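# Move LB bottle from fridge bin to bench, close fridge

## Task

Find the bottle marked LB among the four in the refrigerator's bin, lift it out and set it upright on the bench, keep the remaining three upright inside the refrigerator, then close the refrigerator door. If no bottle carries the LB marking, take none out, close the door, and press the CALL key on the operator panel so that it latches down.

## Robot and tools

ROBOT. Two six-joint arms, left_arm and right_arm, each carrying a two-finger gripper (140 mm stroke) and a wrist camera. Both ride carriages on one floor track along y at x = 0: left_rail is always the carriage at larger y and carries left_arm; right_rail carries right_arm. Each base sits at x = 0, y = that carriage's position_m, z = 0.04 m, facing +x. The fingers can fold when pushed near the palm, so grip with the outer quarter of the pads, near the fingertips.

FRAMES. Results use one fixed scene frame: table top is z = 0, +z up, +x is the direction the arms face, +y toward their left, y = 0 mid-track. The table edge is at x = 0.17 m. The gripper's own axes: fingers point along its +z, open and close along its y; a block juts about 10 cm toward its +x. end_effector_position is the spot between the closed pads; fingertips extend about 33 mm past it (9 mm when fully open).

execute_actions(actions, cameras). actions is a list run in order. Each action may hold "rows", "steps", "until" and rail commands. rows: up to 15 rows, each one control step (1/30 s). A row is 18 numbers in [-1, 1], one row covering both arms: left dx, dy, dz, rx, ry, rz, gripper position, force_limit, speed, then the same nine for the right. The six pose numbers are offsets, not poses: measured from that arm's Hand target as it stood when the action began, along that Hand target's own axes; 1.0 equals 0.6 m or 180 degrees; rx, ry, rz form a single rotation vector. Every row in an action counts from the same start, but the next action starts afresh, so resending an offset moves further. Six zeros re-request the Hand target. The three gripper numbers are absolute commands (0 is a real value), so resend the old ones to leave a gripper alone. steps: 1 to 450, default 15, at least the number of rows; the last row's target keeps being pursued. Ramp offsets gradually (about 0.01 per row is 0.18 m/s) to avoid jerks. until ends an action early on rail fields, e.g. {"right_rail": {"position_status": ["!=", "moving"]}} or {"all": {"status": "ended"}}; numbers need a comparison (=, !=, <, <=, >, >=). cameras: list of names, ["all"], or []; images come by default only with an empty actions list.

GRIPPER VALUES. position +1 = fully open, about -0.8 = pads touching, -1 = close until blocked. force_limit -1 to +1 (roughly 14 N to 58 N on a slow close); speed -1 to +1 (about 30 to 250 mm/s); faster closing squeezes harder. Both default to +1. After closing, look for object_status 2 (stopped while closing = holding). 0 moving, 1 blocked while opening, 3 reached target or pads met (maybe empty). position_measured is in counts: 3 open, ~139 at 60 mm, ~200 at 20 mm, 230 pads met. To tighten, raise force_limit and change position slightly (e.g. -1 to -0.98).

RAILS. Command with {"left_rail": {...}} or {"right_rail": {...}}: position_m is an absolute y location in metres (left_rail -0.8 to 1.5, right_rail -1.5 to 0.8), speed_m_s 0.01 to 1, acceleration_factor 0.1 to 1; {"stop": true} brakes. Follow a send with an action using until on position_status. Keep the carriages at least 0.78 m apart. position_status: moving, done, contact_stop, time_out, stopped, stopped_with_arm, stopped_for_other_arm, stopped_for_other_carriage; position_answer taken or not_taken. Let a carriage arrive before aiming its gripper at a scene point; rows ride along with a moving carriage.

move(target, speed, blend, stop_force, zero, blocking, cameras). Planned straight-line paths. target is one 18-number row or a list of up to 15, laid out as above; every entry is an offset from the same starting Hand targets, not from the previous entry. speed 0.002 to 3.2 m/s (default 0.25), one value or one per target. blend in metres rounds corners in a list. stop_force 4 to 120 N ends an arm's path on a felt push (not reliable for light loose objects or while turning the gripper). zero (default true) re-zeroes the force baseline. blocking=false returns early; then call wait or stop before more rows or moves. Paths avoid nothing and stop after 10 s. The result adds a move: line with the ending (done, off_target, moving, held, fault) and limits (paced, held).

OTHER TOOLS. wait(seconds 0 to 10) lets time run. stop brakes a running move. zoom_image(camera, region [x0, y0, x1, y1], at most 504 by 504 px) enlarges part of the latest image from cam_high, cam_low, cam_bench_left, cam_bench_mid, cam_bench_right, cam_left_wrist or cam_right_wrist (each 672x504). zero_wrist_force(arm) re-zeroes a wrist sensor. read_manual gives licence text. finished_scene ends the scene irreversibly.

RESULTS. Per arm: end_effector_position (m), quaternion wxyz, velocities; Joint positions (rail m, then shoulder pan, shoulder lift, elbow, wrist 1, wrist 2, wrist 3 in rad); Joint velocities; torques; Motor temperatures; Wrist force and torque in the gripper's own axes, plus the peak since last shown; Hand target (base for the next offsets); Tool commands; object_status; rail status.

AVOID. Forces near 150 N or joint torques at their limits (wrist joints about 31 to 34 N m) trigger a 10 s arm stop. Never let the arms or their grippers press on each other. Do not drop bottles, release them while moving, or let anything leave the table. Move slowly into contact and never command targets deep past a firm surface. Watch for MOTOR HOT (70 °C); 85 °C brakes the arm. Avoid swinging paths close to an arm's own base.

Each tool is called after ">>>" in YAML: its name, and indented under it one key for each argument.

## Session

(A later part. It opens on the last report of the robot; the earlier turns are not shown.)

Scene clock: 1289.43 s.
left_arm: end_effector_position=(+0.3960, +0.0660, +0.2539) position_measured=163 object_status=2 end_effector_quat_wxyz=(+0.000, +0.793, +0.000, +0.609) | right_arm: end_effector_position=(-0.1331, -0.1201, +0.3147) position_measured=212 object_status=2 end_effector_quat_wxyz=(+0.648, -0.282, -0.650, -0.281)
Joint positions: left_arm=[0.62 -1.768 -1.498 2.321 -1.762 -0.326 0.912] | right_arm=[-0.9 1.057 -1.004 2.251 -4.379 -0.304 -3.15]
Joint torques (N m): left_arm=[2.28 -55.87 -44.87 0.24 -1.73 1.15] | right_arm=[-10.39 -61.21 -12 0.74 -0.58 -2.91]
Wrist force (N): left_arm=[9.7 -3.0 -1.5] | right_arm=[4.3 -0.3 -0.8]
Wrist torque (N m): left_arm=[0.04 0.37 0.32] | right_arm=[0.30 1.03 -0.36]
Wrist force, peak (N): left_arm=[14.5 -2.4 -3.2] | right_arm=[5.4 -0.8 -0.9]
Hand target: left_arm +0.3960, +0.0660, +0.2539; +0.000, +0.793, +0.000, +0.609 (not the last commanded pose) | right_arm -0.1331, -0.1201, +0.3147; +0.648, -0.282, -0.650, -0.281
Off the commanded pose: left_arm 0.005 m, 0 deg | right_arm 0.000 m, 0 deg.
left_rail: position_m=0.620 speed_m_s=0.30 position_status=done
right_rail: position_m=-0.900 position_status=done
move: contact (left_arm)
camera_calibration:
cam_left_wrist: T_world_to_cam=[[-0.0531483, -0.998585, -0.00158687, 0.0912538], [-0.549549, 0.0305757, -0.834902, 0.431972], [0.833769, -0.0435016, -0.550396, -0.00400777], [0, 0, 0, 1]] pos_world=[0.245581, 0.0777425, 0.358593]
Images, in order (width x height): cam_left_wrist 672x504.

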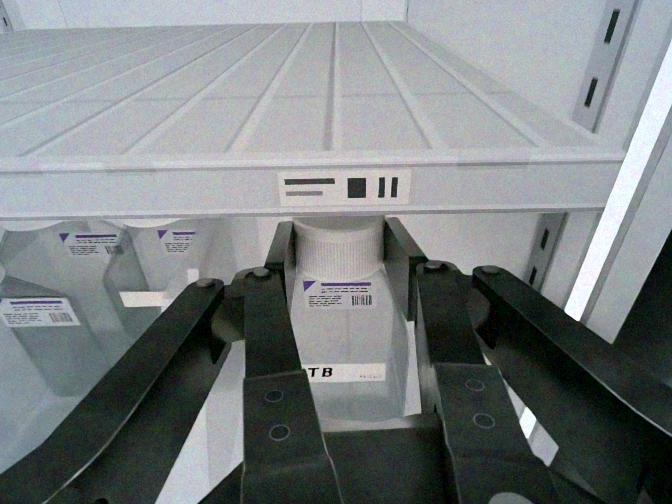

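>>> execute_actions:
  actions:
    - {"rows":[[0,0,0,0,0,0,-0.05,1,-1,0,0,0,0,0,0,-1,1,-1]],"steps":60}
  cameras: ["cam_left_wrist"]

Scene clock: 1294.17 s.
left_arm: end_effector_position=(+0.3960, +0.0660, +0.2539) position_measured=135 object_status=3 end_effector_quat_wxyz=(+0.000, +0.793, +0.000, +0.609) | right_arm: end_effector_position=(-0.1331, -0.1201, +0.3147) position_measured=212 object_status=2 end_effector_quat_wxyz=(+0.648, -0.282, -0.650, -0.281)
Joint positions: left_arm=[0.62 -1.768 -1.498 2.321 -1.762 -0.326 0.912] | right_arm=[-0.9 1.057 -1.004 2.251 -4.379 -0.304 -3.15]
Joint torques (N m): left_arm=[11.19 -57.97 -43.22 -0.02 1.23 0.64] | right_arm=[-9.4 -61.74 -12.17 0.79 -0.4 -2.78]
Wrist force (N): left_arm=[2.6 -1.0 2.3] | right_arm=[4.9 -0.7 -0.6]
Wrist torque (N m): left_arm=[-0.06 0.26 -0.08] | right_arm=[0.25 1.05 -0.35]
Wrist force, peak (N): left_arm=[10.0 -2.7 -1.4] | right_arm=[5.3 -0.8 -0.7]
Hand target: left_arm +0.3960, +0.0660, +0.2539; +0.000, +0.793, +0.000, +0.609 | right_arm -0.1331, -0.1201, +0.3147; +0.648, -0.282, -0.650, -0.281
Off the commanded pose: left_arm 0.000 m, 0 deg | right_arm 0.000 m, 0 deg.
left_rail: position_m=0.620 speed_m_s=0.30 position_status=done
right_rail: position_m=-0.900 position_status=done
camera_calibration:
cam_left_wrist: T_world_to_cam=[[-0.0531483, -0.998585, -0.00158687, 0.0912538], [-0.549549, 0.0305757, -0.834902, 0.431972], [0.833769, -0.0435016, -0.550396, -0.00400777], [0, 0, 0, 1]] pos_world=[0.245581, 0.0777425, 0.358593]
Images, in order (width x height): cam_left_wrist 672x504.

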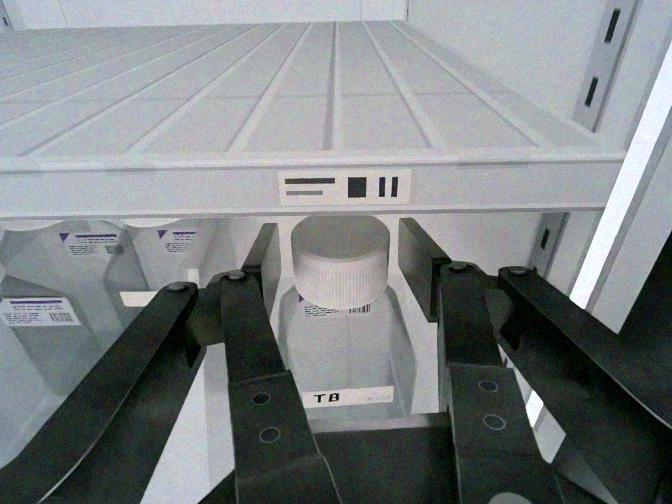

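>>> move:
  target: [0,0,-0.3,0,0,0,-0.05,1,-1,0,0,0,0,0,0,-1,1,-1]
  speed: 0.12
  cameras: ["cam_left_wrist"]

Scene clock: 1299.93 s.
left_arm: end_effector_position=(+0.2222, +0.0660, +0.3004) position_measured=135 object_status=3 end_effector_quat_wxyz=(+0.000, +0.793, +0.000, +0.609) | right_arm: end_effector_position=(-0.1331, -0.1201, +0.3147) position_measured=212 object_status=2 end_effector_quat_wxyz=(+0.648, -0.282, -0.650, -0.281)
Joint positions: left_arm=[0.62 -2.075 -1.54 2.176 -1.142 -0.563 0.438] | right_arm=[-0.9 1.057 -1.004 2.251 -4.379 -0.304 -3.15]
Joint torques (N m): left_arm=[-16.61 -24.37 -49.95 2.85 -1.76 -1.64] | right_arm=[-9.32 -61.68 -12.91 0.79 -0.45 -2.79]
Wrist force (N): left_arm=[3.1 -1.2 2.2] | right_arm=[4.7 -0.8 -0.7]
Wrist torque (N m): left_arm=[-0.05 0.18 -0.03] | right_arm=[0.24 1.09 -0.35]
Wrist force, peak (N): left_arm=[2.2 -10.0 4.0] | right_arm=[5.4 -0.6 -0.9]
Hand target: left_arm +0.2221, +0.0660, +0.3004; +0.000, +0.793, +0.000, +0.609 | right_arm -0.1331, -0.1201, +0.3147; +0.648, -0.282, -0.650, -0.281
Off the commanded pose: left_arm 0.000 m, 0 deg | right_arm 0.000 m, 0 deg.
left_rail: position_m=0.620 speed_m_s=0.30 position_status=done
right_rail: position_m=-0.900 position_status=done
move: done
camera_calibration:
cam_left_wrist: T_world_to_cam=[[-0.0531485, -0.998585, -0.00158538, 0.0820898], [-0.549618, 0.0305782, -0.834856, 0.375269], [0.833724, -0.0435, -0.550466, 0.166526], [0, 0, 0, 1]] pos_world=[0.0717808, 0.0777425, 0.405093]
Images, in order (width x height): cam_left_wrist 672x504.

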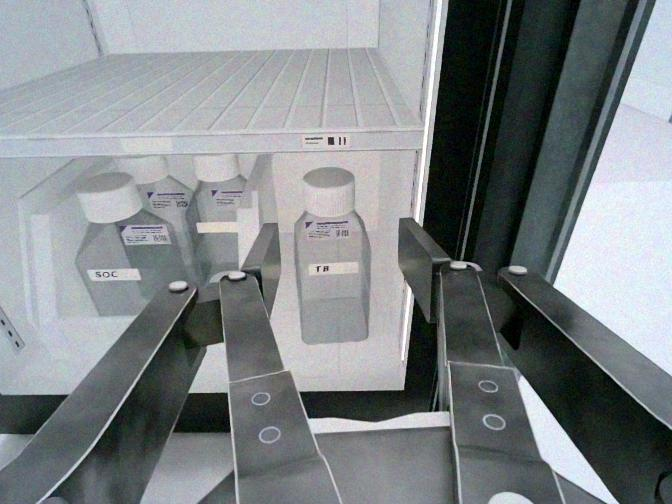

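>>> move:
  target: [-0.1533,-0.2,0.0718,0,0.0833,0,-0.05,1,-1,0,0,0,0,0,0,-1,1,-1]
  speed: 0.15
  cameras: ["cam_left_wrist"]

>>> zoom_image:
  camera: "cam_left_wrist"
  region: [230, 90, 430, 250]

Scene clock: 1306.93 s.
left_arm: end_effector_position=(+0.2400, +0.1859, +0.2005) position_measured=135 object_status=3 end_effector_quat_wxyz=(+0.000, +0.707, +0.000, +0.707) | right_arm: end_effector_position=(-0.1331, -0.1201, +0.3147) position_measured=212 object_status=2 end_effector_quat_wxyz=(+0.648, -0.282, -0.650, -0.281)
Joint positions: left_arm=[0.62 -2.2 -1.355 2.416 -1.061 -0.629 -0.001] | right_arm=[-0.9 1.057 -1.004 2.251 -4.379 -0.304 -3.15]
Joint torques (N m): left_arm=[-14.88 -24.39 -12.28 -0.46 -2.9 -2.15] | right_arm=[-8.67 -61.94 -13.41 0.9 -0.48 -2.62]
Wrist force (N): left_arm=[2.6 -1.7 3.2] | right_arm=[4.7 -1.1 -0.5]
Wrist torque (N m): left_arm=[-0.06 0.37 -0.01] | right_arm=[0.17 1.10 -0.35]
Wrist force, peak (N): left_arm=[4.7 -0.5 1.9] | right_arm=[5.4 -0.8 -0.7]
Hand target: left_arm +0.2399, +0.1859, +0.2004; +0.000, +0.707, +0.000, +0.707 | right_arm -0.1331, -0.1201, +0.3147; +0.648, -0.282, -0.650, -0.281
Off the commanded pose: left_arm 0.000 m, 0 deg | right_arm 0.000 m, 0 deg.
left_rail: position_m=0.620 speed_m_s=0.30 position_status=done
right_rail: position_m=-0.900 position_status=done
move: done
camera_calibration:
cam_left_wrist: T_world_to_cam=[[-0.0508367, -0.99859, -0.0153084, 0.204822], [-0.315031, 0.0305796, -0.948589, 0.26449], [0.947719, -0.0434005, -0.316141, 0.0275894], [0, 0, 0, 1]] pos_world=[0.0675879, 0.197643, 0.262749]
Images, in order (width x height): cam_left_wrist 672x504.

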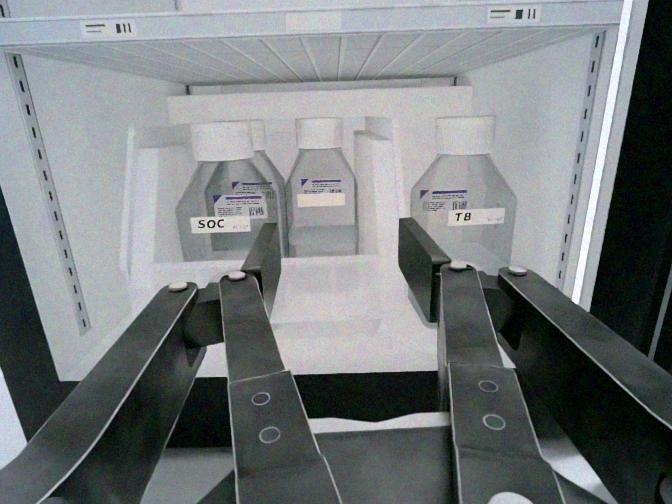

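Scaled by 2.520 from the camera's 672x504 image, which has a finer 960x720 frame.

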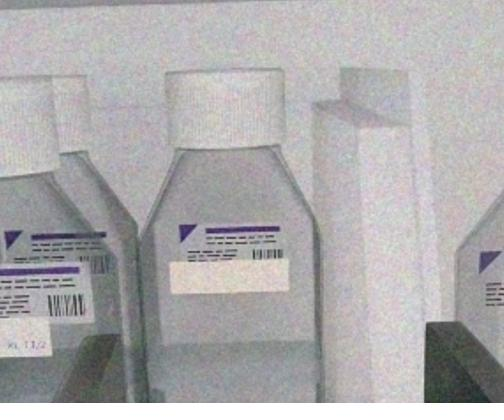

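>>> move:
  target:
    - [0.1475,-0.1385,0.0333,0,-0.0833,0,-0.05,1,-1,0,0,0,0,0,0,-1,1,-1]
    - [0.1125,-0.1385,0.1633,0,-0.0833,0,-0.05,1,-1,0,0,0,0,0,0,-1,1,-1]
  speed: 0.15
  blend: [0.01,0]
  cameras: ["cam_left_wrist"]

>>> zoom_image:
  camera: "cam_left_wrist"
  region: [180, 140, 500, 380]

Scene clock: 1324.87 s.
left_arm: end_effector_position=(+0.3378, +0.2691, +0.2680) position_measured=135 object_status=3 end_effector_quat_wxyz=(+0.000, +0.793, +0.000, +0.609) | right_arm: end_effector_position=(-0.1331, -0.1201, +0.3147) position_measured=212 object_status=2 end_effector_quat_wxyz=(+0.648, -0.282, -0.650, -0.281)
Joint positions: left_arm=[0.62 -2.065 -1.936 2.557 -1.135 -0.554 0.447] | right_arm=[-0.9 1.057 -1.004 2.251 -4.379 -0.304 -3.15]
Joint torques (N m): left_arm=[10.26 11.69 -31.32 -3.89 4.62 2.64] | right_arm=[-7.61 -61.42 -13.14 1.11 -0.38 -2.21]
Wrist force (N): left_arm=[3.5 -1.7 2.0] | right_arm=[5.1 -0.9 -0.6]
Wrist torque (N m): left_arm=[-0.14 0.12 -0.12] | right_arm=[0.21 1.01 -0.35]
Wrist force, peak (N): left_arm=[4.8 -2.3 1.3] | right_arm=[5.4 -0.7 -0.5]
Hand target: left_arm +0.3379, +0.2691, +0.2679; +0.000, +0.793, +0.000, +0.609 | right_arm -0.1331, -0.1201, +0.3147; +0.648, -0.282, -0.650, -0.281
Off the commanded pose: left_arm 0.000 m, 0 deg | right_arm 0.000 m, 0 deg.
left_rail: position_m=0.620 speed_m_s=0.30 position_status=done
right_rail: position_m=-0.900 position_status=done
move: done
camera_calibration:
cam_left_wrist: T_world_to_cam=[[-0.0530956, -0.998588, -0.00150778, 0.290957], [-0.549553, 0.0304807, -0.834903, 0.405494], [0.83377, -0.043501, -0.550395, 0.0610576], [0, 0, 0, 1]] pos_world=[0.187381, 0.280842, 0.372593]
Images, in order (width x height): cam_left_wrist 672x504.

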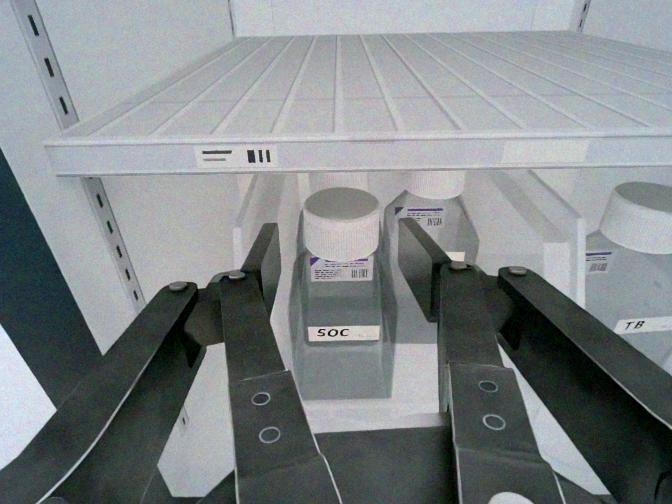

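Scaled by 1.575 from the camera's 672x504 image, which has a finer 960x720 frame.

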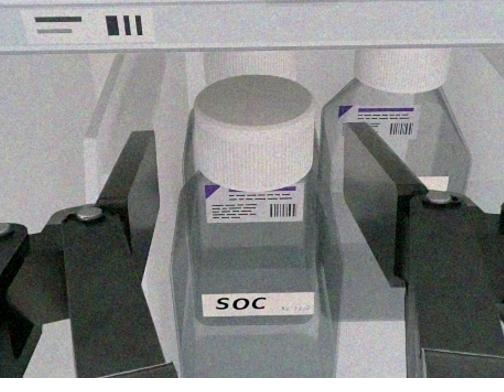

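>>> move:
  target: [-0.0072,0.006,0.073,0,0,0,-0.05,1,-1,0,0,0,0,0,0,-1,1,-1]
  speed: 0.05
  stop_force: 12
  cameras: ["cam_left_wrist"]

>>> zoom_image:
  camera: "cam_left_wrist"
  region: [180, 140, 500, 380]

Scene clock: 1333.60 s.
left_arm: end_effector_position=(+0.3791, +0.2655, +0.2525) position_measured=135 object_status=3 end_effector_quat_wxyz=(+0.000, +0.793, +0.000, +0.609) | right_arm: end_effector_position=(-0.1331, -0.1201, +0.3147) position_measured=212 object_status=2 end_effector_quat_wxyz=(+0.648, -0.282, -0.650, -0.281)
Joint positions: left_arm=[0.62 -1.938 -1.903 2.592 -1.328 -0.448 0.59] | right_arm=[-0.9 1.057 -1.004 2.251 -4.379 -0.304 -3.15]
Joint torques (N m): left_arm=[11.68 7.18 -30.92 -5.49 4.97 2.19] | right_arm=[-5.57 -61.91 -14 1.21 -0.43 -2.07]
Wrist force (N): left_arm=[3.0 -1.4 2.2] | right_arm=[4.9 -0.7 -0.6]
Wrist torque (N m): left_arm=[-0.09 0.18 -0.14] | right_arm=[0.26 1.07 -0.35]
Wrist force, peak (N): left_arm=[3.4 -1.6 2.6] | right_arm=[5.3 -1.1 -0.8]
Hand target: left_arm +0.3791, +0.2655, +0.2525; +0.000, +0.793, +0.000, +0.609 | right_arm -0.1331, -0.1201, +0.3147; +0.648, -0.282, -0.650, -0.281
Off the commanded pose: left_arm 0.000 m, 0 deg | right_arm 0.000 m, 0 deg.
left_rail: position_m=0.620 speed_m_s=0.30 position_status=done
right_rail: position_m=-0.900 position_status=done
move: done
camera_calibration:
cam_left_wrist: T_world_to_cam=[[-0.0531483, -0.998585, -0.00158687, 0.289571], [-0.549549, 0.0305757, -0.834902, 0.415332], [0.833769, -0.0435016, -0.550396, 0.0179359], [0, 0, 0, 1]] pos_world=[0.228681, 0.277243, 0.357093]
Images, in order (width x height): cam_left_wrist 672x504.

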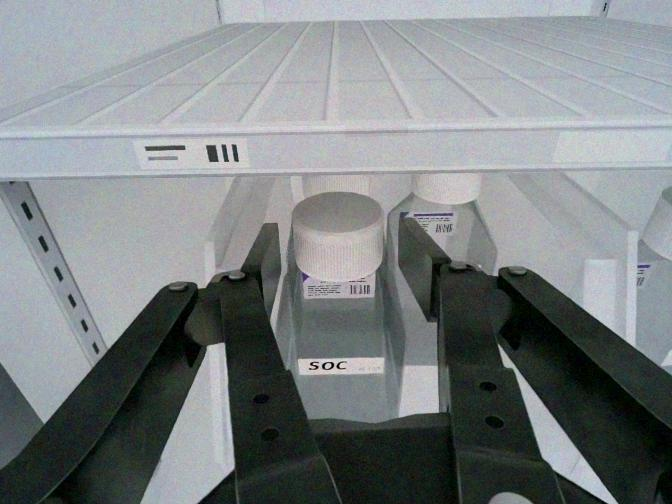

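Scaled by 1.575 from the camera's 672x504 image, which has a finer 960x720 frame.

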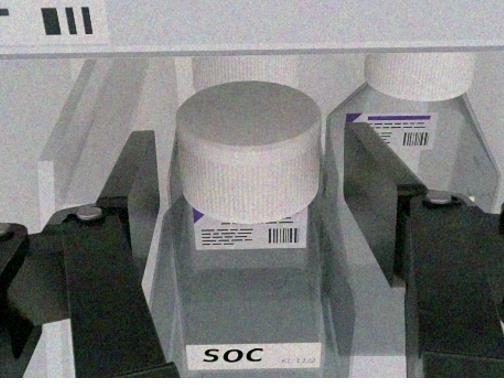

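>>> execute_actions:
  actions:
    - {"rows":[[0,0,0,0,0,0,-1,1,-1,0,0,0,0,0,0,-1,1,-1]],"steps":90}

>>> move:
  target: [0.01288,0,-0.00345,0,0,0,-1,1,-1,0,0,0,0,0,0,-1,1,-1]
  speed: 0.03
  cameras: ["cam_left_wrist"]

Scene clock: 1338.87 s.
left_arm: end_effector_position=(+0.3791, +0.2655, +0.2525) position_measured=164 object_status=2 end_effector_quat_wxyz=(+0.000, +0.793, +0.000, +0.609) | right_arm: end_effector_position=(-0.1331, -0.1201, +0.3147) position_measured=212 object_status=2 end_effector_quat_wxyz=(+0.648, -0.282, -0.650, -0.281)
Joint positions: left_arm=[0.62 -1.938 -1.903 2.592 -1.328 -0.448 0.59] | right_arm=[-0.9 1.057 -1.004 2.251 -4.379 -0.304 -3.15]
Joint torques (N m): left_arm=[8.41 7.71 -34.17 -5.4 1.47 1.89] | right_arm=[-6.35 -61.52 -14.21 1.42 -0.46 -2.04]
Wrist force (N): left_arm=[10.3 -4.3 -1.7] | right_arm=[4.1 -0.3 -0.9]
Wrist torque (N m): left_arm=[-0.06 0.45 -0.09] | right_arm=[0.26 1.05 -0.35]
Wrist force, peak (N): left_arm=[10.9 -4.4 -1.8] | right_arm=[5.4 -0.6 -0.6]
Hand target: left_arm +0.3791, +0.2655, +0.2525; +0.000, +0.793, +0.000, +0.609 | right_arm -0.1331, -0.1201, +0.3147; +0.648, -0.282, -0.650, -0.281
Off the commanded pose: left_arm 0.000 m, 0 deg | right_arm 0.000 m, 0 deg.
left_rail: position_m=0.620 speed_m_s=0.30 position_status=done
right_rail: position_m=-0.900 position_status=done

Scene clock: 1339.73 s.
left_arm: end_effector_position=(+0.3791, +0.2655, +0.2604) position_measured=164 object_status=2 end_effector_quat_wxyz=(+0.000, +0.793, +0.000, +0.609) | right_arm: end_effector_position=(-0.1331, -0.1201, +0.3147) position_measured=212 object_status=2 end_effector_quat_wxyz=(+0.648, -0.282, -0.650, -0.281)
Joint positions: left_arm=[0.62 -1.938 -1.919 2.583 -1.303 -0.448 0.591] | right_arm=[-0.9 1.057 -1.004 2.251 -4.379 -0.304 -3.15]
Joint torques (N m): left_arm=[-12.54 -23.86 -51.95 1.87 4.32 -1.19] | right_arm=[-6.22 -60.81 -14.2 1.44 -0.44 -2.13]
Wrist force (N): left_arm=[-0.2 -1.2 3.1] | right_arm=[5.0 -0.4 -0.7]
Wrist torque (N m): left_arm=[-0.06 0.00 -0.14] | right_arm=[0.32 1.12 -0.35]
Wrist force, peak (N): left_arm=[10.5 -4.2 -1.9] | right_arm=[5.5 -0.6 -0.4]
Hand target: left_arm +0.3791, +0.2655, +0.2605; +0.000, +0.793, +0.000, +0.609 | right_arm -0.1331, -0.1201, +0.3147; +0.648, -0.282, -0.650, -0.281
Off the commanded pose: left_arm 0.000 m, 0 deg | right_arm 0.000 m, 0 deg.
left_rail: position_m=0.620 speed_m_s=0.30 position_status=done
right_rail: position_m=-0.900 position_status=done
move: done
camera_calibration:
cam_left_wrist: T_world_to_cam=[[-0.0529824, -0.998594, -0.00169782, 0.289589], [-0.549554, 0.0305772, -0.834899, 0.421927], [0.833777, -0.0433019, -0.550401, 0.0222295], [0, 0, 0, 1]] pos_world=[0.22868, 0.277243, 0.364993]
Images, in order (width x height): cam_left_wrist 672x504.

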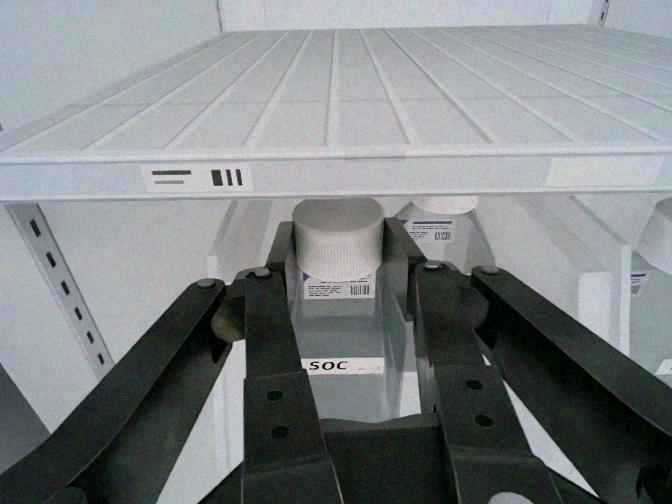

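>>> move:
  target: [0, 0.1175, 0, 0, 0, 0, -1, 1, -1, 0, 0, 0, 0, 0, 0, -1, 1, -1]
  speed: 0.05
  stop_force: 10
  cameras: ["cam_left_wrist", "cam_bench_mid"]

Scene clock: 1364.47 s.
left_arm: end_effector_position=(+0.3791, +0.1950, +0.2605) position_measured=164 object_status=2 end_effector_quat_wxyz=(+0.000, +0.793, +0.000, +0.609) | right_arm: end_effector_position=(-0.1331, -0.1201, +0.3147) position_measured=212 object_status=2 end_effector_quat_wxyz=(+0.648, -0.282, -0.650, -0.281)
Joint positions: left_arm=[0.62 -1.873 -1.753 2.494 -1.473 -0.397 0.692] | right_arm=[-0.9 1.057 -1.004 2.251 -4.379 -0.304 -3.15]
Joint torques (N m): left_arm=[13.45 -3.99 -50.34 -6.02 6.47 2.1] | right_arm=[-5.16 -60.64 -15.24 1.12 -0.53 -2.02]
Wrist force (N): left_arm=[0.1 -0.9 2.9] | right_arm=[4.9 -0.8 -0.5]
Wrist torque (N m): left_arm=[0.02 -0.05 -0.12] | right_arm=[0.24 1.14 -0.35]
Wrist force, peak (N): left_arm=[-0.5 -2.3 3.5] | right_arm=[5.6 -1.0 -0.7]
Hand target: left_arm +0.3791, +0.1950, +0.2605; +0.000, +0.793, +0.000, +0.609 | right_arm -0.1331, -0.1201, +0.3147; +0.648, -0.282, -0.650, -0.281
Off the commanded pose: left_arm 0.000 m, 0 deg | right_arm 0.000 m, 0 deg.
left_rail: position_m=0.620 speed_m_s=0.30 position_status=done
right_rail: position_m=-0.900 position_status=done
move: done
camera_calibration:
cam_left_wrist: T_world_to_cam=[[-0.0531483, -0.998585, -0.00158687, 0.219183], [-0.549549, 0.0305757, -0.834902, 0.424167], [0.833769, -0.0435016, -0.550396, 0.0192722], [0, 0, 0, 1]] pos_world=[0.228681, 0.206743, 0.365093]
Images, in order (width x height): cam_bench_mid 672x504, cam_left_wrist 672x504.

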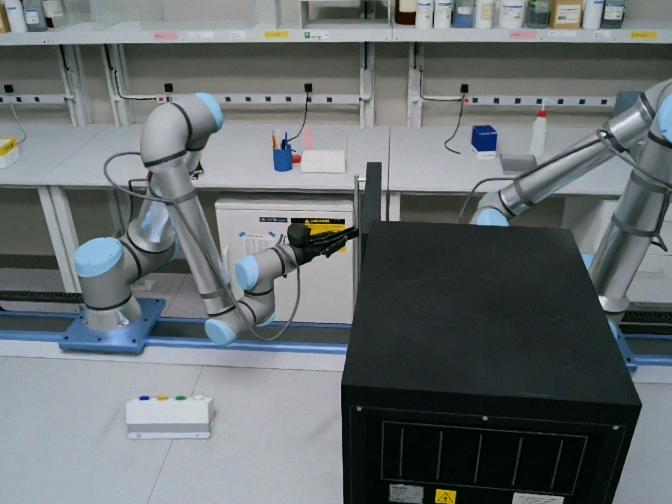

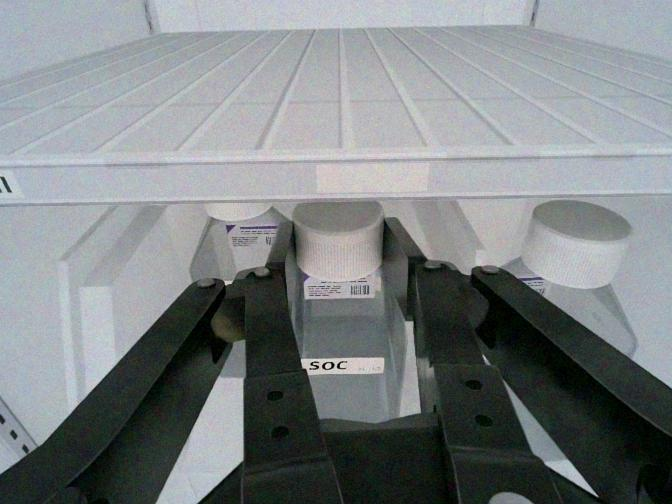

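>>> move:
  target: [-0.0161, 0, 0.0043, 0, 0, 0, -1, 1, -1, 0, 0, 0, 0, 0, 0, -1, 1, -1]
  speed: 0.02
  stop_force: 5

>>> execute_actions:
  actions:
    - {"rows": [[0,0,0,0,0,0,-0.05,1,-1,0,0,0,0,0,0,-1,1,-1]], "steps": 30}

>>> move:
  target: [0, 0, -0.2, 0, 0, 0, -0.05, 1, -1, 0, 0, 0, 0, 0, 0, -1, 1, -1]
  speed: 0.1
  cameras: ["cam_left_wrist"]

Scene clock: 1369.53 s.
left_arm: end_effector_position=(+0.3791, +0.1950, +0.2535) position_measured=164 object_status=2 end_effector_quat_wxyz=(+0.000, +0.793, +0.000, +0.609) | right_arm: end_effector_position=(-0.1331, -0.1201, +0.3147) position_measured=212 object_status=2 end_effector_quat_wxyz=(+0.648, -0.282, -0.650, -0.281)
Joint positions: left_arm=[0.62 -1.873 -1.74 2.501 -1.493 -0.397 0.692] | right_arm=[-0.9 1.057 -1.004 2.251 -4.379 -0.304 -3.15]
Joint torques (N m): left_arm=[2.25 -39.03 -49.71 1.08 0.58 1.15] | right_arm=[-4.81 -61.94 -15.63 0.92 -0.62 -2.16]
Wrist force (N): left_arm=[0.4 -0.5 3.2] | right_arm=[4.9 -0.8 -0.7]
Wrist torque (N m): left_arm=[0.13 -0.08 -0.12] | right_arm=[0.29 1.13 -0.35]
Wrist force, peak (N): left_arm=[17.6 -5.2 -5.6] | right_arm=[5.7 -0.8 -0.7]
Hand target: left_arm +0.3791, +0.1950, +0.2535; +0.000, +0.793, +0.000, +0.609 (not the last commanded pose) | right_arm -0.1331, -0.1201, +0.3147; +0.648, -0.282, -0.650, -0.281
Off the commanded pose: left_arm 0.003 m, 0 deg | right_arm 0.000 m, 0 deg.
left_rail: position_m=0.620 speed_m_s=0.30 position_status=done
right_rail: position_m=-0.900 position_status=done
move: contact (left_arm)

Scene clock: 1370.73 s.
left_arm: end_effector_position=(+0.3791, +0.1950, +0.2535) position_measured=135 object_status=3 end_effector_quat_wxyz=(+0.000, +0.793, +0.000, +0.609) | right_arm: end_effector_position=(-0.1331, -0.1201, +0.3147) position_measured=212 object_status=2 end_effector_quat_wxyz=(+0.648, -0.282, -0.650, -0.281)
Joint positions: left_arm=[0.62 -1.873 -1.74 2.501 -1.493 -0.397 0.692] | right_arm=[-0.9 1.057 -1.004 2.251 -4.379 -0.304 -3.15]
Joint torques (N m): left_arm=[12.26 -34.25 -40.78 0.66 -0.47 1.1] | right_arm=[-4.41 -61.66 -15.56 0.88 -0.7 -2.17]
Wrist force (N): left_arm=[4.0 -0.8 1.9] | right_arm=[4.9 -0.8 -0.7]
Wrist torque (N m): left_arm=[0.04 -0.02 -0.12] | right_arm=[0.25 1.09 -0.35]
Wrist force, peak (N): left_arm=[4.2 -0.6 2.3] | right_arm=[5.3 -0.7 -0.6]
Hand target: left_arm +0.3791, +0.1950, +0.2535; +0.000, +0.793, +0.000, +0.609 | right_arm -0.1331, -0.1201, +0.3147; +0.648, -0.282, -0.650, -0.281
Off the commanded pose: left_arm 0.000 m, 0 deg | right_arm 0.000 m, 0 deg.
left_rail: position_m=0.620 speed_m_s=0.30 position_status=done
right_rail: position_m=-0.900 position_status=done

Scene clock: 1372.53 s.
left_arm: end_effector_position=(+0.2633, +0.1950, +0.2844) position_measured=135 object_status=3 end_effector_quat_wxyz=(+0.000, +0.793, +0.000, +0.609) | right_arm: end_effector_position=(-0.1331, -0.1201, +0.3147) position_measured=212 object_status=2 end_effector_quat_wxyz=(+0.648, -0.282, -0.650, -0.281)
Joint positions: left_arm=[0.62 -2.141 -1.764 2.406 -1.101 -0.621 0.382] | right_arm=[-0.9 1.057 -1.004 2.251 -4.379 -0.304 -3.15]
Joint torques (N m): left_arm=[-13.1 -17.26 -49.34 3.08 -1.48 -2.03] | right_arm=[-3.22 -62.97 -15.11 0.96 -0.84 -2.06]
Wrist force (N): left_arm=[3.5 -1.0 2.1] | right_arm=[4.9 -0.8 -0.4]
Wrist torque (N m): left_arm=[0.00 0.10 0.05] | right_arm=[0.26 1.07 -0.35]
Wrist force, peak (N): left_arm=[3.6 -0.8 3.5] | right_arm=[5.1 -0.8 -0.8]
Hand target: left_arm +0.2632, +0.1950, +0.2845; +0.000, +0.793, +0.000, +0.609 | right_arm -0.1331, -0.1201, +0.3147; +0.648, -0.282, -0.650, -0.281
Off the commanded pose: left_arm 0.000 m, 0 deg | right_arm 0.000 m, 0 deg.
left_rail: position_m=0.620 speed_m_s=0.30 position_status=done
right_rail: position_m=-0.900 position_status=done
move: done
camera_calibration:
cam_left_wrist: T_world_to_cam=[[-0.0530638, -0.99859, -0.0016492, 0.213083], [-0.549435, 0.0305753, -0.834977, 0.380583], [0.833849, -0.0434009, -0.550283, 0.128958], [0, 0, 0, 1]] pos_world=[0.112881, 0.206743, 0.389093]
Images, in order (width x height): cam_left_wrist 672x504.

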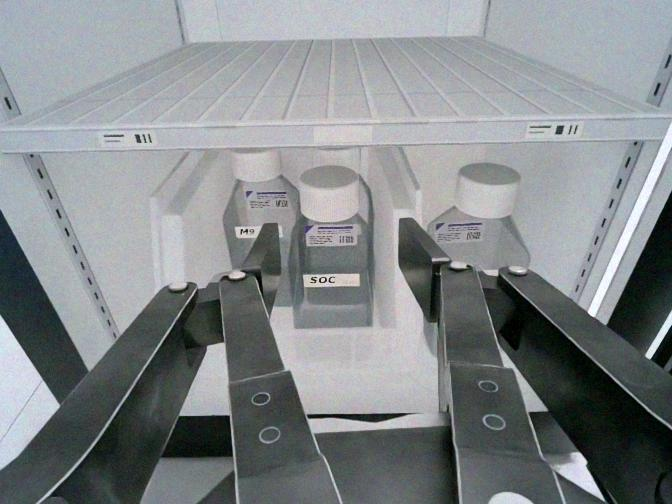

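>>> move:
  target: [0, 0, 0.2, 0, 0, 0, -0.05, 1, -1, 0, 0, 0, 0, 0, 0, -1, 1, -1]
  speed: 0.08
  stop_force: 10

>>> execute_actions:
  actions:
    - {"rows": [[0,0,0,0,0,0,-1,1,-1,0,0,0,0,0,0,-1,1,-1]], "steps": 45}

>>> move:
  target:
    - [0.0129, 0, -0.00345, 0, 0, 0, -1, 1, -1, 0, 0, 0, 0, 0, 0, -1, 1, -1]
    - [0.0129, -0.1175, -0.00345, 0, 0, 0, -1, 1, -1, 0, 0, 0, 0, 0, 0, -1, 1, -1]
  speed: 0.05
  stop_force: 15
  cameras: ["cam_left_wrist"]

Scene clock: 1391.00 s.
left_arm: end_effector_position=(+0.3791, +0.1950, +0.2535) position_measured=135 object_status=3 end_effector_quat_wxyz=(+0.000, +0.793, +0.000, +0.609) | right_arm: end_effector_position=(-0.1331, -0.1201, +0.3147) position_measured=212 object_status=2 end_effector_quat_wxyz=(+0.648, -0.282, -0.650, -0.281)
Joint positions: left_arm=[0.62 -1.873 -1.74 2.501 -1.493 -0.397 0.692] | right_arm=[-0.9 1.057 -1.004 2.251 -4.379 -0.304 -3.15]
Joint torques (N m): left_arm=[12.33 -5.75 -30.13 -5.8 5.33 2.25] | right_arm=[-3.51 -61.47 -14.66 0.46 -1.05 -1.74]
Wrist force (N): left_arm=[3.7 -0.9 1.9] | right_arm=[5.2 -1.0 -0.7]
Wrist torque (N m): left_arm=[0.03 0.05 -0.12] | right_arm=[0.19 1.02 -0.35]
Wrist force, peak (N): left_arm=[4.0 -0.8 2.9] | right_arm=[5.4 -0.8 -0.8]
Hand target: left_arm +0.3791, +0.1950, +0.2535; +0.000, +0.793, +0.000, +0.609 | right_arm -0.1331, -0.1201, +0.3147; +0.648, -0.282, -0.650, -0.281
Off the commanded pose: left_arm 0.000 m, 0 deg | right_arm 0.000 m, 0 deg.
left_rail: position_m=0.620 speed_m_s=0.30 position_status=done
right_rail: position_m=-0.900 position_status=done
move: done

Scene clock: 1392.70 s.
left_arm: end_effector_position=(+0.3791, +0.1950, +0.2535) position_measured=164 object_status=2 end_effector_quat_wxyz=(+0.000, +0.793, +0.000, +0.609) | right_arm: end_effector_position=(-0.1331, -0.1201, +0.3147) position_measured=212 object_status=2 end_effector_quat_wxyz=(+0.648, -0.282, -0.650, -0.281)
Joint positions: left_arm=[0.62 -1.873 -1.74 2.501 -1.493 -0.397 0.692] | right_arm=[-0.9 1.057 -1.004 2.251 -4.379 -0.304 -3.15]
Joint torques (N m): left_arm=[12.31 -8.77 -28.78 -4.83 2.66 2.1] | right_arm=[-3.8 -61.36 -14.65 0.44 -1.02 -1.64]
Wrist force (N): left_arm=[10.2 -2.9 -1.9] | right_arm=[3.9 -0.4 -1.0]
Wrist torque (N m): left_arm=[0.16 0.24 -0.05] | right_arm=[0.26 1.13 -0.35]
Wrist force, peak (N): left_arm=[10.6 -2.8 -1.9] | right_arm=[5.3 -0.9 -0.5]
Hand target: left_arm +0.3791, +0.1950, +0.2535; +0.000, +0.793, +0.000, +0.609 | right_arm -0.1331, -0.1201, +0.3147; +0.648, -0.282, -0.650, -0.281
Off the commanded pose: left_arm 0.000 m, 0 deg | right_arm 0.000 m, 0 deg.
left_rail: position_m=0.620 speed_m_s=0.30 position_status=done
right_rail: position_m=-0.900 position_status=done

Scene clock: 1395.40 s.
left_arm: end_effector_position=(+0.3791, +0.2655, +0.2615) position_measured=164 object_status=2 end_effector_quat_wxyz=(+0.000, +0.793, +0.000, +0.609) | right_arm: end_effector_position=(-0.1331, -0.1201, +0.3147) position_measured=212 object_status=2 end_effector_quat_wxyz=(+0.648, -0.282, -0.650, -0.281)
Joint positions: left_arm=[0.62 -1.939 -1.921 2.581 -1.3 -0.448 0.59] | right_arm=[-0.9 1.057 -1.004 2.251 -4.379 -0.304 -3.15]
Joint torques (N m): left_arm=[-14.06 -23.75 -31.9 2.29 -0.74 -1.97] | right_arm=[-3.02 -61.39 -13.96 0.57 -1.19 -1.71]
Wrist force (N): left_arm=[0.0 -1.3 3.0] | right_arm=[5.1 -0.9 -0.7]
Wrist torque (N m): left_arm=[-0.07 -0.05 -0.02] | right_arm=[0.23 1.11 -0.35]
Wrist force, peak (N): left_arm=[10.2 -3.2 -1.8] | right_arm=[5.6 -0.9 -0.8]
Hand target: left_arm +0.3791, +0.2655, +0.2615; +0.000, +0.793, +0.000, +0.609 | right_arm -0.1331, -0.1201, +0.3147; +0.648, -0.282, -0.650, -0.281
Off the commanded pose: left_arm 0.000 m, 0 deg | right_arm 0.000 m, 0 deg.
left_rail: position_m=0.620 speed_m_s=0.30 position_status=done
right_rail: position_m=-0.900 position_status=done
move: done
camera_calibration:
cam_left_wrist: T_world_to_cam=[[-0.0530084, -0.998593, -0.00156617, 0.289548], [-0.54944, 0.0304755, -0.834977, 0.422876], [0.83385, -0.0434003, -0.550282, 0.0228011], [0, 0, 0, 1]] pos_world=[0.228681, 0.277242, 0.366093]
Images, in order (width x height): cam_left_wrist 672x504.

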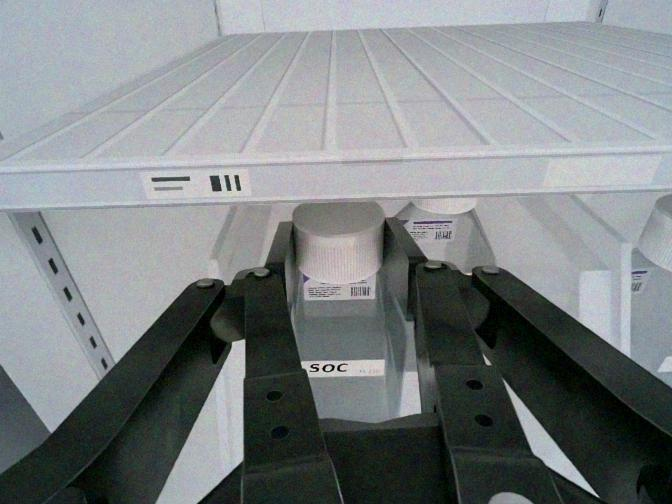

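Now set down, release, retract, and look at the rear-right bottle.

>>> move:
  target: [-0.0177, 0, 0.0047, 0, 0, 0, -1, 1, -1, 0, 0, 0, 0, 0, 0, -1, 1, -1]
  speed: 0.02
  stop_force: 5

>>> execute_actions:
  actions:
    - {"rows": [[0,0,0,0,0,0,-0.05,1,-1,0,0,0,0,0,0,-1,1,-1]], "steps": 30}

>>> move:
  target: [0, 0, -0.2, 0, 0, 0, -0.05, 1, -1, 0, 0, 0, 0, 0, 0, -1, 1, -1]
  speed: 0.1

>>> move:
  target: [-0.05, 0.115, 0, 0, 0.0833, 0, -0.05, 1, -1, 0, 0, 0, 0, 0, 0, -1, 1, -1]
  speed: 0.1
  cameras: ["cam_left_wrist"]

Scene clock: 1400.60 s.
left_arm: end_effector_position=(+0.3790, +0.2656, +0.2535) position_measured=164 object_status=2 end_effector_quat_wxyz=(+0.000, +0.793, +0.000, +0.609) | right_arm: end_effector_position=(-0.1331, -0.1201, +0.3147) position_measured=212 object_status=2 end_effector_quat_wxyz=(+0.648, -0.282, -0.650, -0.281)
Joint positions: left_arm=[0.62 -1.939 -1.905 2.591 -1.324 -0.448 0.59] | right_arm=[-0.9 1.057 -1.004 2.251 -4.379 -0.304 -3.15]
Joint torques (N m): left_arm=[-5.65 -25.09 -50.74 1.66 -0.63 0.05] | right_arm=[-2.91 -60.99 -13.93 0.64 -1.33 -1.8]
Wrist force (N): left_arm=[4.7 -1.9 1.6] | right_arm=[4.9 -0.4 -0.4]
Wrist torque (N m): left_arm=[0.01 -0.10 -0.01] | right_arm=[0.30 1.05 -0.35]
Wrist force, peak (N): left_arm=[22.2 -7.4 -6.5] | right_arm=[5.7 -0.7 -0.5]
Hand target: left_arm +0.3790, +0.2656, +0.2535; +0.000, +0.793, +0.000, +0.609 (not the last commanded pose) | right_arm -0.1331, -0.1201, +0.3147; +0.648, -0.282, -0.650, -0.281
Off the commanded pose: left_arm 0.003 m, 0 deg | right_arm 0.000 m, 0 deg.
left_rail: position_m=0.620 speed_m_s=0.30 position_status=done
right_rail: position_m=-0.900 position_status=done
move: contact (left_arm)

Scene clock: 1401.80 s.
left_arm: end_effector_position=(+0.3790, +0.2656, +0.2535) position_measured=135 object_status=3 end_effector_quat_wxyz=(+0.000, +0.793, +0.000, +0.609) | right_arm: end_effector_position=(-0.1331, -0.1201, +0.3147) position_measured=212 object_status=2 end_effector_quat_wxyz=(+0.648, -0.282, -0.650, -0.281)
Joint positions: left_arm=[0.62 -1.939 -1.905 2.591 -1.324 -0.448 0.59] | right_arm=[-0.9 1.057 -1.004 2.251 -4.379 -0.304 -3.15]
Joint torques (N m): left_arm=[2.69 -24.54 -49.63 1.65 -0.72 0.64] | right_arm=[-1.61 -61.37 -14.34 0.38 -1.37 -1.61]
Wrist force (N): left_arm=[4.2 -0.8 2.6] | right_arm=[4.7 -0.4 -0.6]
Wrist torque (N m): left_arm=[0.06 -0.09 -0.01] | right_arm=[0.34 1.13 -0.35]
Wrist force, peak (N): left_arm=[5.1 -1.8 1.5] | right_arm=[5.3 -1.0 -0.4]
Hand target: left_arm +0.3790, +0.2656, +0.2535; +0.000, +0.793, +0.000, +0.609 | right_arm -0.1331, -0.1201, +0.3147; +0.648, -0.282, -0.650, -0.281
Off the commanded pose: left_arm 0.000 m, 0 deg | right_arm 0.000 m, 0 deg.
left_rail: position_m=0.620 speed_m_s=0.30 position_status=done
right_rail: position_m=-0.900 position_status=done

Scene clock: 1403.63 s.
left_arm: end_effector_position=(+0.2632, +0.2656, +0.2844) position_measured=135 object_status=3 end_effector_quat_wxyz=(+0.000, +0.793, +0.000, +0.609) | right_arm: end_effector_position=(-0.1331, -0.1201, +0.3147) position_measured=212 object_status=2 end_effector_quat_wxyz=(+0.648, -0.282, -0.650, -0.281)
Joint positions: left_arm=[0.62 -2.259 -1.918 2.5 -0.98 -0.728 0.304] | right_arm=[-0.9 1.057 -1.004 2.251 -4.379 -0.304 -3.15]
Joint torques (N m): left_arm=[-15.57 -24.74 -51.97 3.69 -2.23 -2.65] | right_arm=[-3 -61.65 -14.16 0.18 -1.3 -1.68]
Wrist force (N): left_arm=[4.4 -0.5 2.1] | right_arm=[4.8 -0.7 -0.6]
Wrist torque (N m): left_arm=[0.14 -0.08 0.02] | right_arm=[0.29 1.10 -0.35]
Wrist force, peak (N): left_arm=[4.2 -1.1 3.3] | right_arm=[5.3 -1.0 -0.8]
Hand target: left_arm +0.2631, +0.2656, +0.2844; +0.000, +0.793, +0.000, +0.609 | right_arm -0.1331, -0.1201, +0.3147; +0.648, -0.282, -0.650, -0.281
Off the commanded pose: left_arm 0.000 m, 0 deg | right_arm 0.000 m, 0 deg.
left_rail: position_m=0.620 speed_m_s=0.30 position_status=done
right_rail: position_m=-0.900 position_status=done
move: done

Scene clock: 1405.57 s.
left_arm: end_effector_position=(+0.2554, +0.1966, +0.2555) position_measured=135 object_status=3 end_effector_quat_wxyz=(+0.000, +0.707, +0.000, +0.707) | right_arm: end_effector_position=(-0.1331, -0.1201, +0.3147) position_measured=212 object_status=2 end_effector_quat_wxyz=(+0.648, -0.282, -0.650, -0.281)
Joint positions: left_arm=[0.62 -2.184 -1.488 2.412 -0.923 -0.614 -0.001] | right_arm=[-0.9 1.057 -1.004 2.251 -4.379 -0.304 -3.15]
Joint torques (N m): left_arm=[11.87 -22.41 -38.05 5.96 2.95 -2.2] | right_arm=[-2.33 -61.08 -13.72 0.41 -1.31 -1.59]
Wrist force (N): left_arm=[3.6 -0.8 3.1] | right_arm=[4.9 -1.0 -0.6]
Wrist torque (N m): left_arm=[0.11 0.17 -0.02] | right_arm=[0.21 1.06 -0.36]
Wrist force, peak (N): left_arm=[5.3 -1.4 2.3] | right_arm=[5.3 -1.0 -0.7]
Hand target: left_arm +0.2554, +0.1966, +0.2555; +0.000, +0.707, +0.000, +0.707 | right_arm -0.1331, -0.1201, +0.3147; +0.648, -0.282, -0.650, -0.281
Off the commanded pose: left_arm 0.000 m, 0 deg | right_arm 0.000 m, 0 deg.
left_rail: position_m=0.620 speed_m_s=0.30 position_status=done
right_rail: position_m=-0.900 position_status=done
move: done
camera_calibration:
cam_left_wrist: T_world_to_cam=[[-0.0507076, -0.998597, -0.0152508, 0.217103], [-0.314858, 0.0304761, -0.948649, 0.321118], [0.947783, -0.0433019, -0.315962, 0.0307322], [0, 0, 0, 1]] pos_world=[0.0829878, 0.208342, 0.317649]
Images, in order (width x height): cam_left_wrist 672x504.

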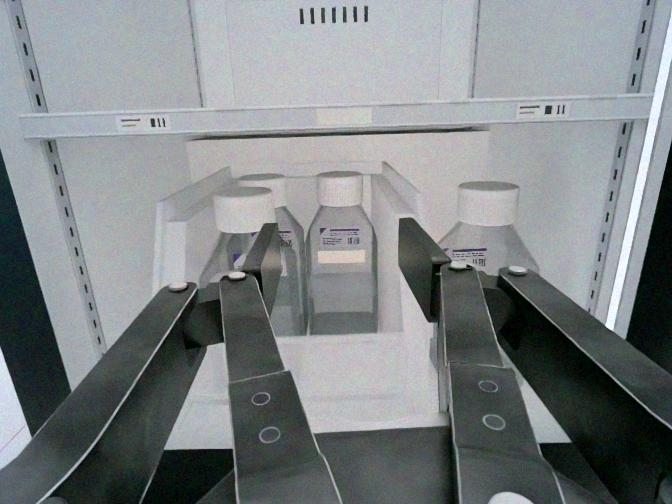

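>>> zoom_image:
  camera: "cam_left_wrist"
  region: [270, 160, 410, 345]

Scaled by 2.724 from the camera's 672x504 image, which has a finer 960x720 frame.

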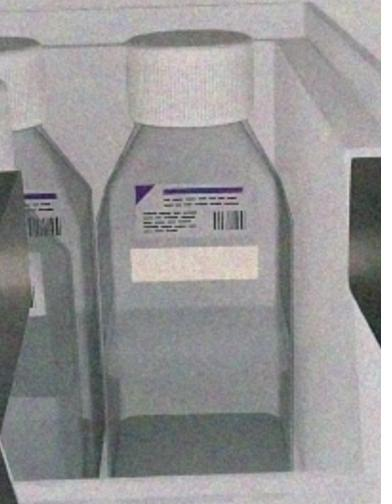

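>>> move:
  target: [-0.05, 0, 0.1333, 0, 0, 0, -0.05, 1, -1, 0, 0, 0, 0, 0, 0, -1, 1, -1]
  speed: 0.1
  stop_force: 10
  cameras: ["cam_left_wrist"]

>>> zoom_image:
  camera: "cam_left_wrist"
  region: [180, 100, 500, 340]

Scene clock: 1458.50 s.
left_arm: end_effector_position=(+0.3354, +0.1966, +0.2255) position_measured=135 object_status=3 end_effector_quat_wxyz=(+0.000, +0.707, +0.000, +0.707) | right_arm: end_effector_position=(-0.1331, -0.1201, +0.3147) position_measured=212 object_status=2 end_effector_quat_wxyz=(+0.648, -0.282, -0.650, -0.281)
Joint positions: left_arm=[0.62 -2.007 -1.439 2.445 -1.005 -0.436 -0.002] | right_arm=[-0.9 1.057 -1.004 2.251 -4.379 -0.304 -3.15]
Joint torques (N m): left_arm=[13.48 -21.3 -34.92 -1.59 2.65 0.58] | right_arm=[-1.36 -60.94 -13.09 0.17 -1.38 -1.32]
Wrist force (N): left_arm=[4.2 -1.0 3.2] | right_arm=[4.7 -1.0 -1.1]
Wrist torque (N m): left_arm=[0.06 0.03 -0.05] | right_arm=[0.22 1.11 -0.35]
Wrist force, peak (N): left_arm=[3.8 -1.1 3.9] | right_arm=[5.4 -0.9 -0.7]
Hand target: left_arm +0.3354, +0.1966, +0.2255; +0.000, +0.707, +0.000, +0.707 | right_arm -0.1331, -0.1201, +0.3147; +0.648, -0.282, -0.650, -0.281
Off the commanded pose: left_arm 0.000 m, 0 deg | right_arm 0.000 m, 0 deg.
left_rail: position_m=0.620 speed_m_s=0.30 position_status=done
right_rail: position_m=-0.900 position_status=done
move: done
camera_calibration:
cam_left_wrist: T_world_to_cam=[[-0.0507044, -0.998597, -0.0152592, 0.220704], [-0.314738, 0.0304776, -0.948689, 0.317838], [0.947823, -0.0433001, -0.315842, -0.054611], [0, 0, 0, 1]] pos_world=[0.162988, 0.208342, 0.287649]
Images, in order (width x height): cam_left_wrist 672x504.

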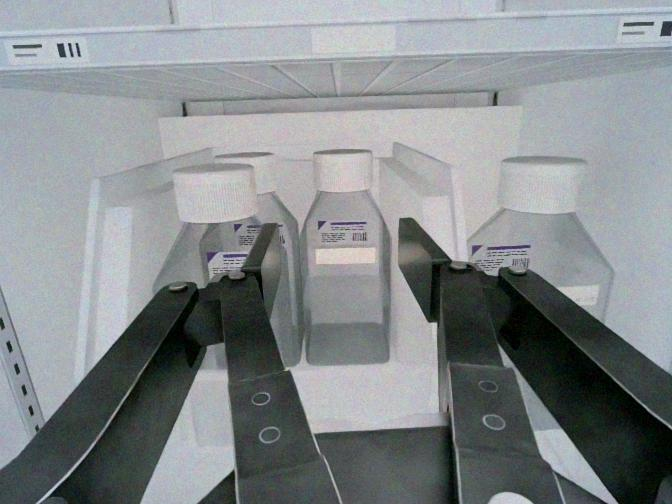

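Scaled by 1.575 from the camera's 672x504 image, which has a finer 960x720 frame.

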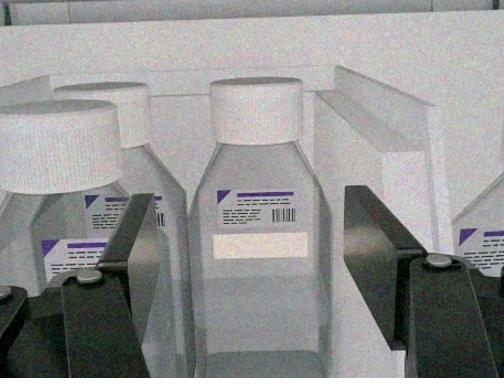

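>>> move:
  target: [0.125, 0, -0.0617, 0, 0, 0, -0.05, 1, -1, 0, 0, 0, 0, 0, 0, -1, 1, -1]
  speed: 0.1
  stop_force: 10
  cameras: ["cam_left_wrist"]

>>> zoom_image:
  camera: "cam_left_wrist"
  region: [180, 120, 500, 360]

Scene clock: 1502.47 s.
left_arm: end_effector_position=(+0.2983, +0.1966, +0.3005) position_measured=135 object_status=3 end_effector_quat_wxyz=(+0.000, +0.707, +0.000, +0.707) | right_arm: end_effector_position=(-0.1331, -0.1201, +0.3147) position_measured=212 object_status=2 end_effector_quat_wxyz=(+0.648, -0.282, -0.650, -0.281)
Joint positions: left_arm=[0.62 -2.092 -1.581 2.389 -0.807 -0.521 -0.001] | right_arm=[-0.9 1.057 -1.004 2.251 -4.379 -0.304 -3.15]
Joint torques (N m): left_arm=[-14.3 -45.47 -42.62 5.86 -3.2 -0.96] | right_arm=[-0.56 -61.96 -12.24 -0.07 -1.33 -0.98]
Wrist force (N): left_arm=[4.0 -1.0 2.8] | right_arm=[4.9 -0.9 -0.6]
Wrist torque (N m): left_arm=[0.10 0.07 -0.03] | right_arm=[0.23 1.08 -0.35]
Wrist force, peak (N): left_arm=[5.0 -0.5 2.6] | right_arm=[5.4 -1.2 -0.6]
Hand target: left_arm +0.2983, +0.1966, +0.3005; +0.000, +0.707, +0.000, +0.707 | right_arm -0.1331, -0.1201, +0.3147; +0.648, -0.282, -0.650, -0.281
Off the commanded pose: left_arm 0.000 m, 0 deg | right_arm 0.000 m, 0 deg.
left_rail: position_m=0.620 speed_m_s=0.30 position_status=done
right_rail: position_m=-0.900 position_status=done
move: done
camera_calibration:
cam_left_wrist: T_world_to_cam=[[-0.0507044, -0.998597, -0.0152592, 0.219967], [-0.314738, 0.0304776, -0.948689, 0.377313], [0.947823, -0.0433001, -0.315842, 0.00424133], [0, 0, 0, 1]] pos_world=[0.125888, 0.208342, 0.362649]
Images, in order (width x height): cam_left_wrist 672x504.

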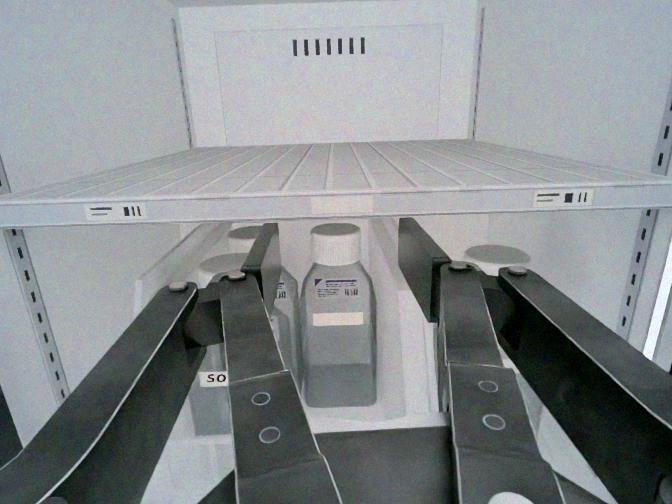

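Scaled by 1.575 from the camera's 672x504 image, which has a finer 960x720 frame.

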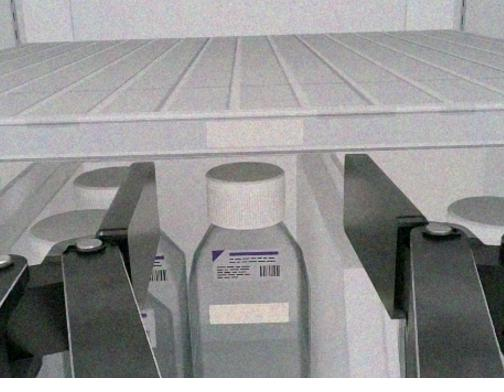

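>>> move:
  target:
    - [0, 0, -0.127, 0, -0.0833, 0, -0.05, 1, -1, 0, 0, 0, 0, 0, 0, -1, 1, -1]
    - [0, 0.2177, -0.127, 0, -0.0833, 0, -0.05, 1, -1, 0, 0, 0, 0, 0, 0, -1, 1, -1]
  speed: 0.1
  blend: 0.02
  stop_force: 10
  cameras: ["cam_left_wrist"]

Scene clock: 1526.97 s.
left_arm: end_effector_position=(+0.2221, +0.0660, +0.3005) position_measured=135 object_status=3 end_effector_quat_wxyz=(+0.000, +0.793, +0.000, +0.609) | right_arm: end_effector_position=(-0.1331, -0.1201, +0.3147) position_measured=212 object_status=2 end_effector_quat_wxyz=(+0.648, -0.282, -0.650, -0.281)
Joint positions: left_arm=[0.62 -2.075 -1.539 2.176 -1.142 -0.563 0.437] | right_arm=[-0.9 1.057 -1.004 2.251 -4.379 -0.304 -3.15]
Joint torques (N m): left_arm=[13.74 -27.59 -50.94 -4.34 4.31 2.3] | right_arm=[-0.09 -62.25 -11.17 -0.56 -1.31 -0.44]
Wrist force (N): left_arm=[4.2 -0.6 2.3] | right_arm=[5.1 -0.7 -0.9]
Wrist torque (N m): left_arm=[0.11 -0.06 -0.15] | right_arm=[0.28 1.04 -0.35]
Wrist force, peak (N): left_arm=[5.0 -0.5 2.8] | right_arm=[5.4 -0.9 -0.4]
Hand target: left_arm +0.2221, +0.0660, +0.3005; +0.000, +0.793, +0.000, +0.609 | right_arm -0.1331, -0.1201, +0.3147; +0.648, -0.282, -0.650, -0.281
Off the commanded pose: left_arm 0.000 m, 0 deg | right_arm 0.000 m, 0 deg.
left_rail: position_m=0.620 speed_m_s=0.30 position_status=done
right_rail: position_m=-0.900 position_status=done
move: done
camera_calibration:
cam_left_wrist: T_world_to_cam=[[-0.0530111, -0.998593, -0.0015701, 0.0820689], [-0.549439, 0.0304803, -0.834977, 0.375258], [0.83385, -0.0434004, -0.550282, 0.166518], [0, 0, 0, 1]] pos_world=[0.0716807, 0.0777424, 0.405093]
Images, in order (width x height): cam_left_wrist 672x504.

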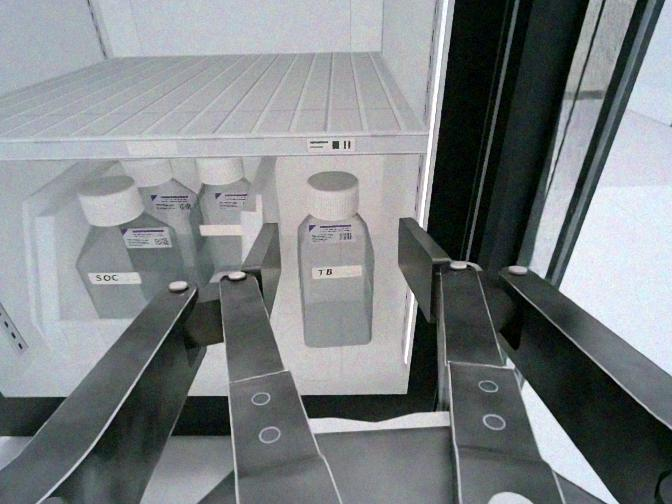

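>>> zoom_image:
  camera: "cam_left_wrist"
  region: [70, 150, 390, 350]

Scaled by 1.575 from the camera's 672x504 image, which has a finer 960x720 frame.

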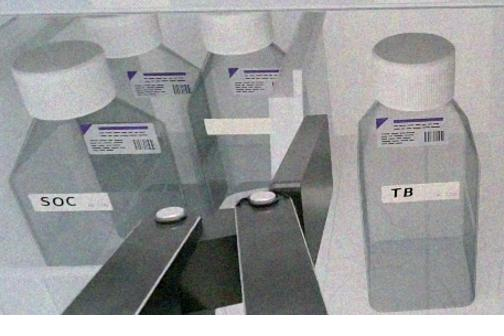

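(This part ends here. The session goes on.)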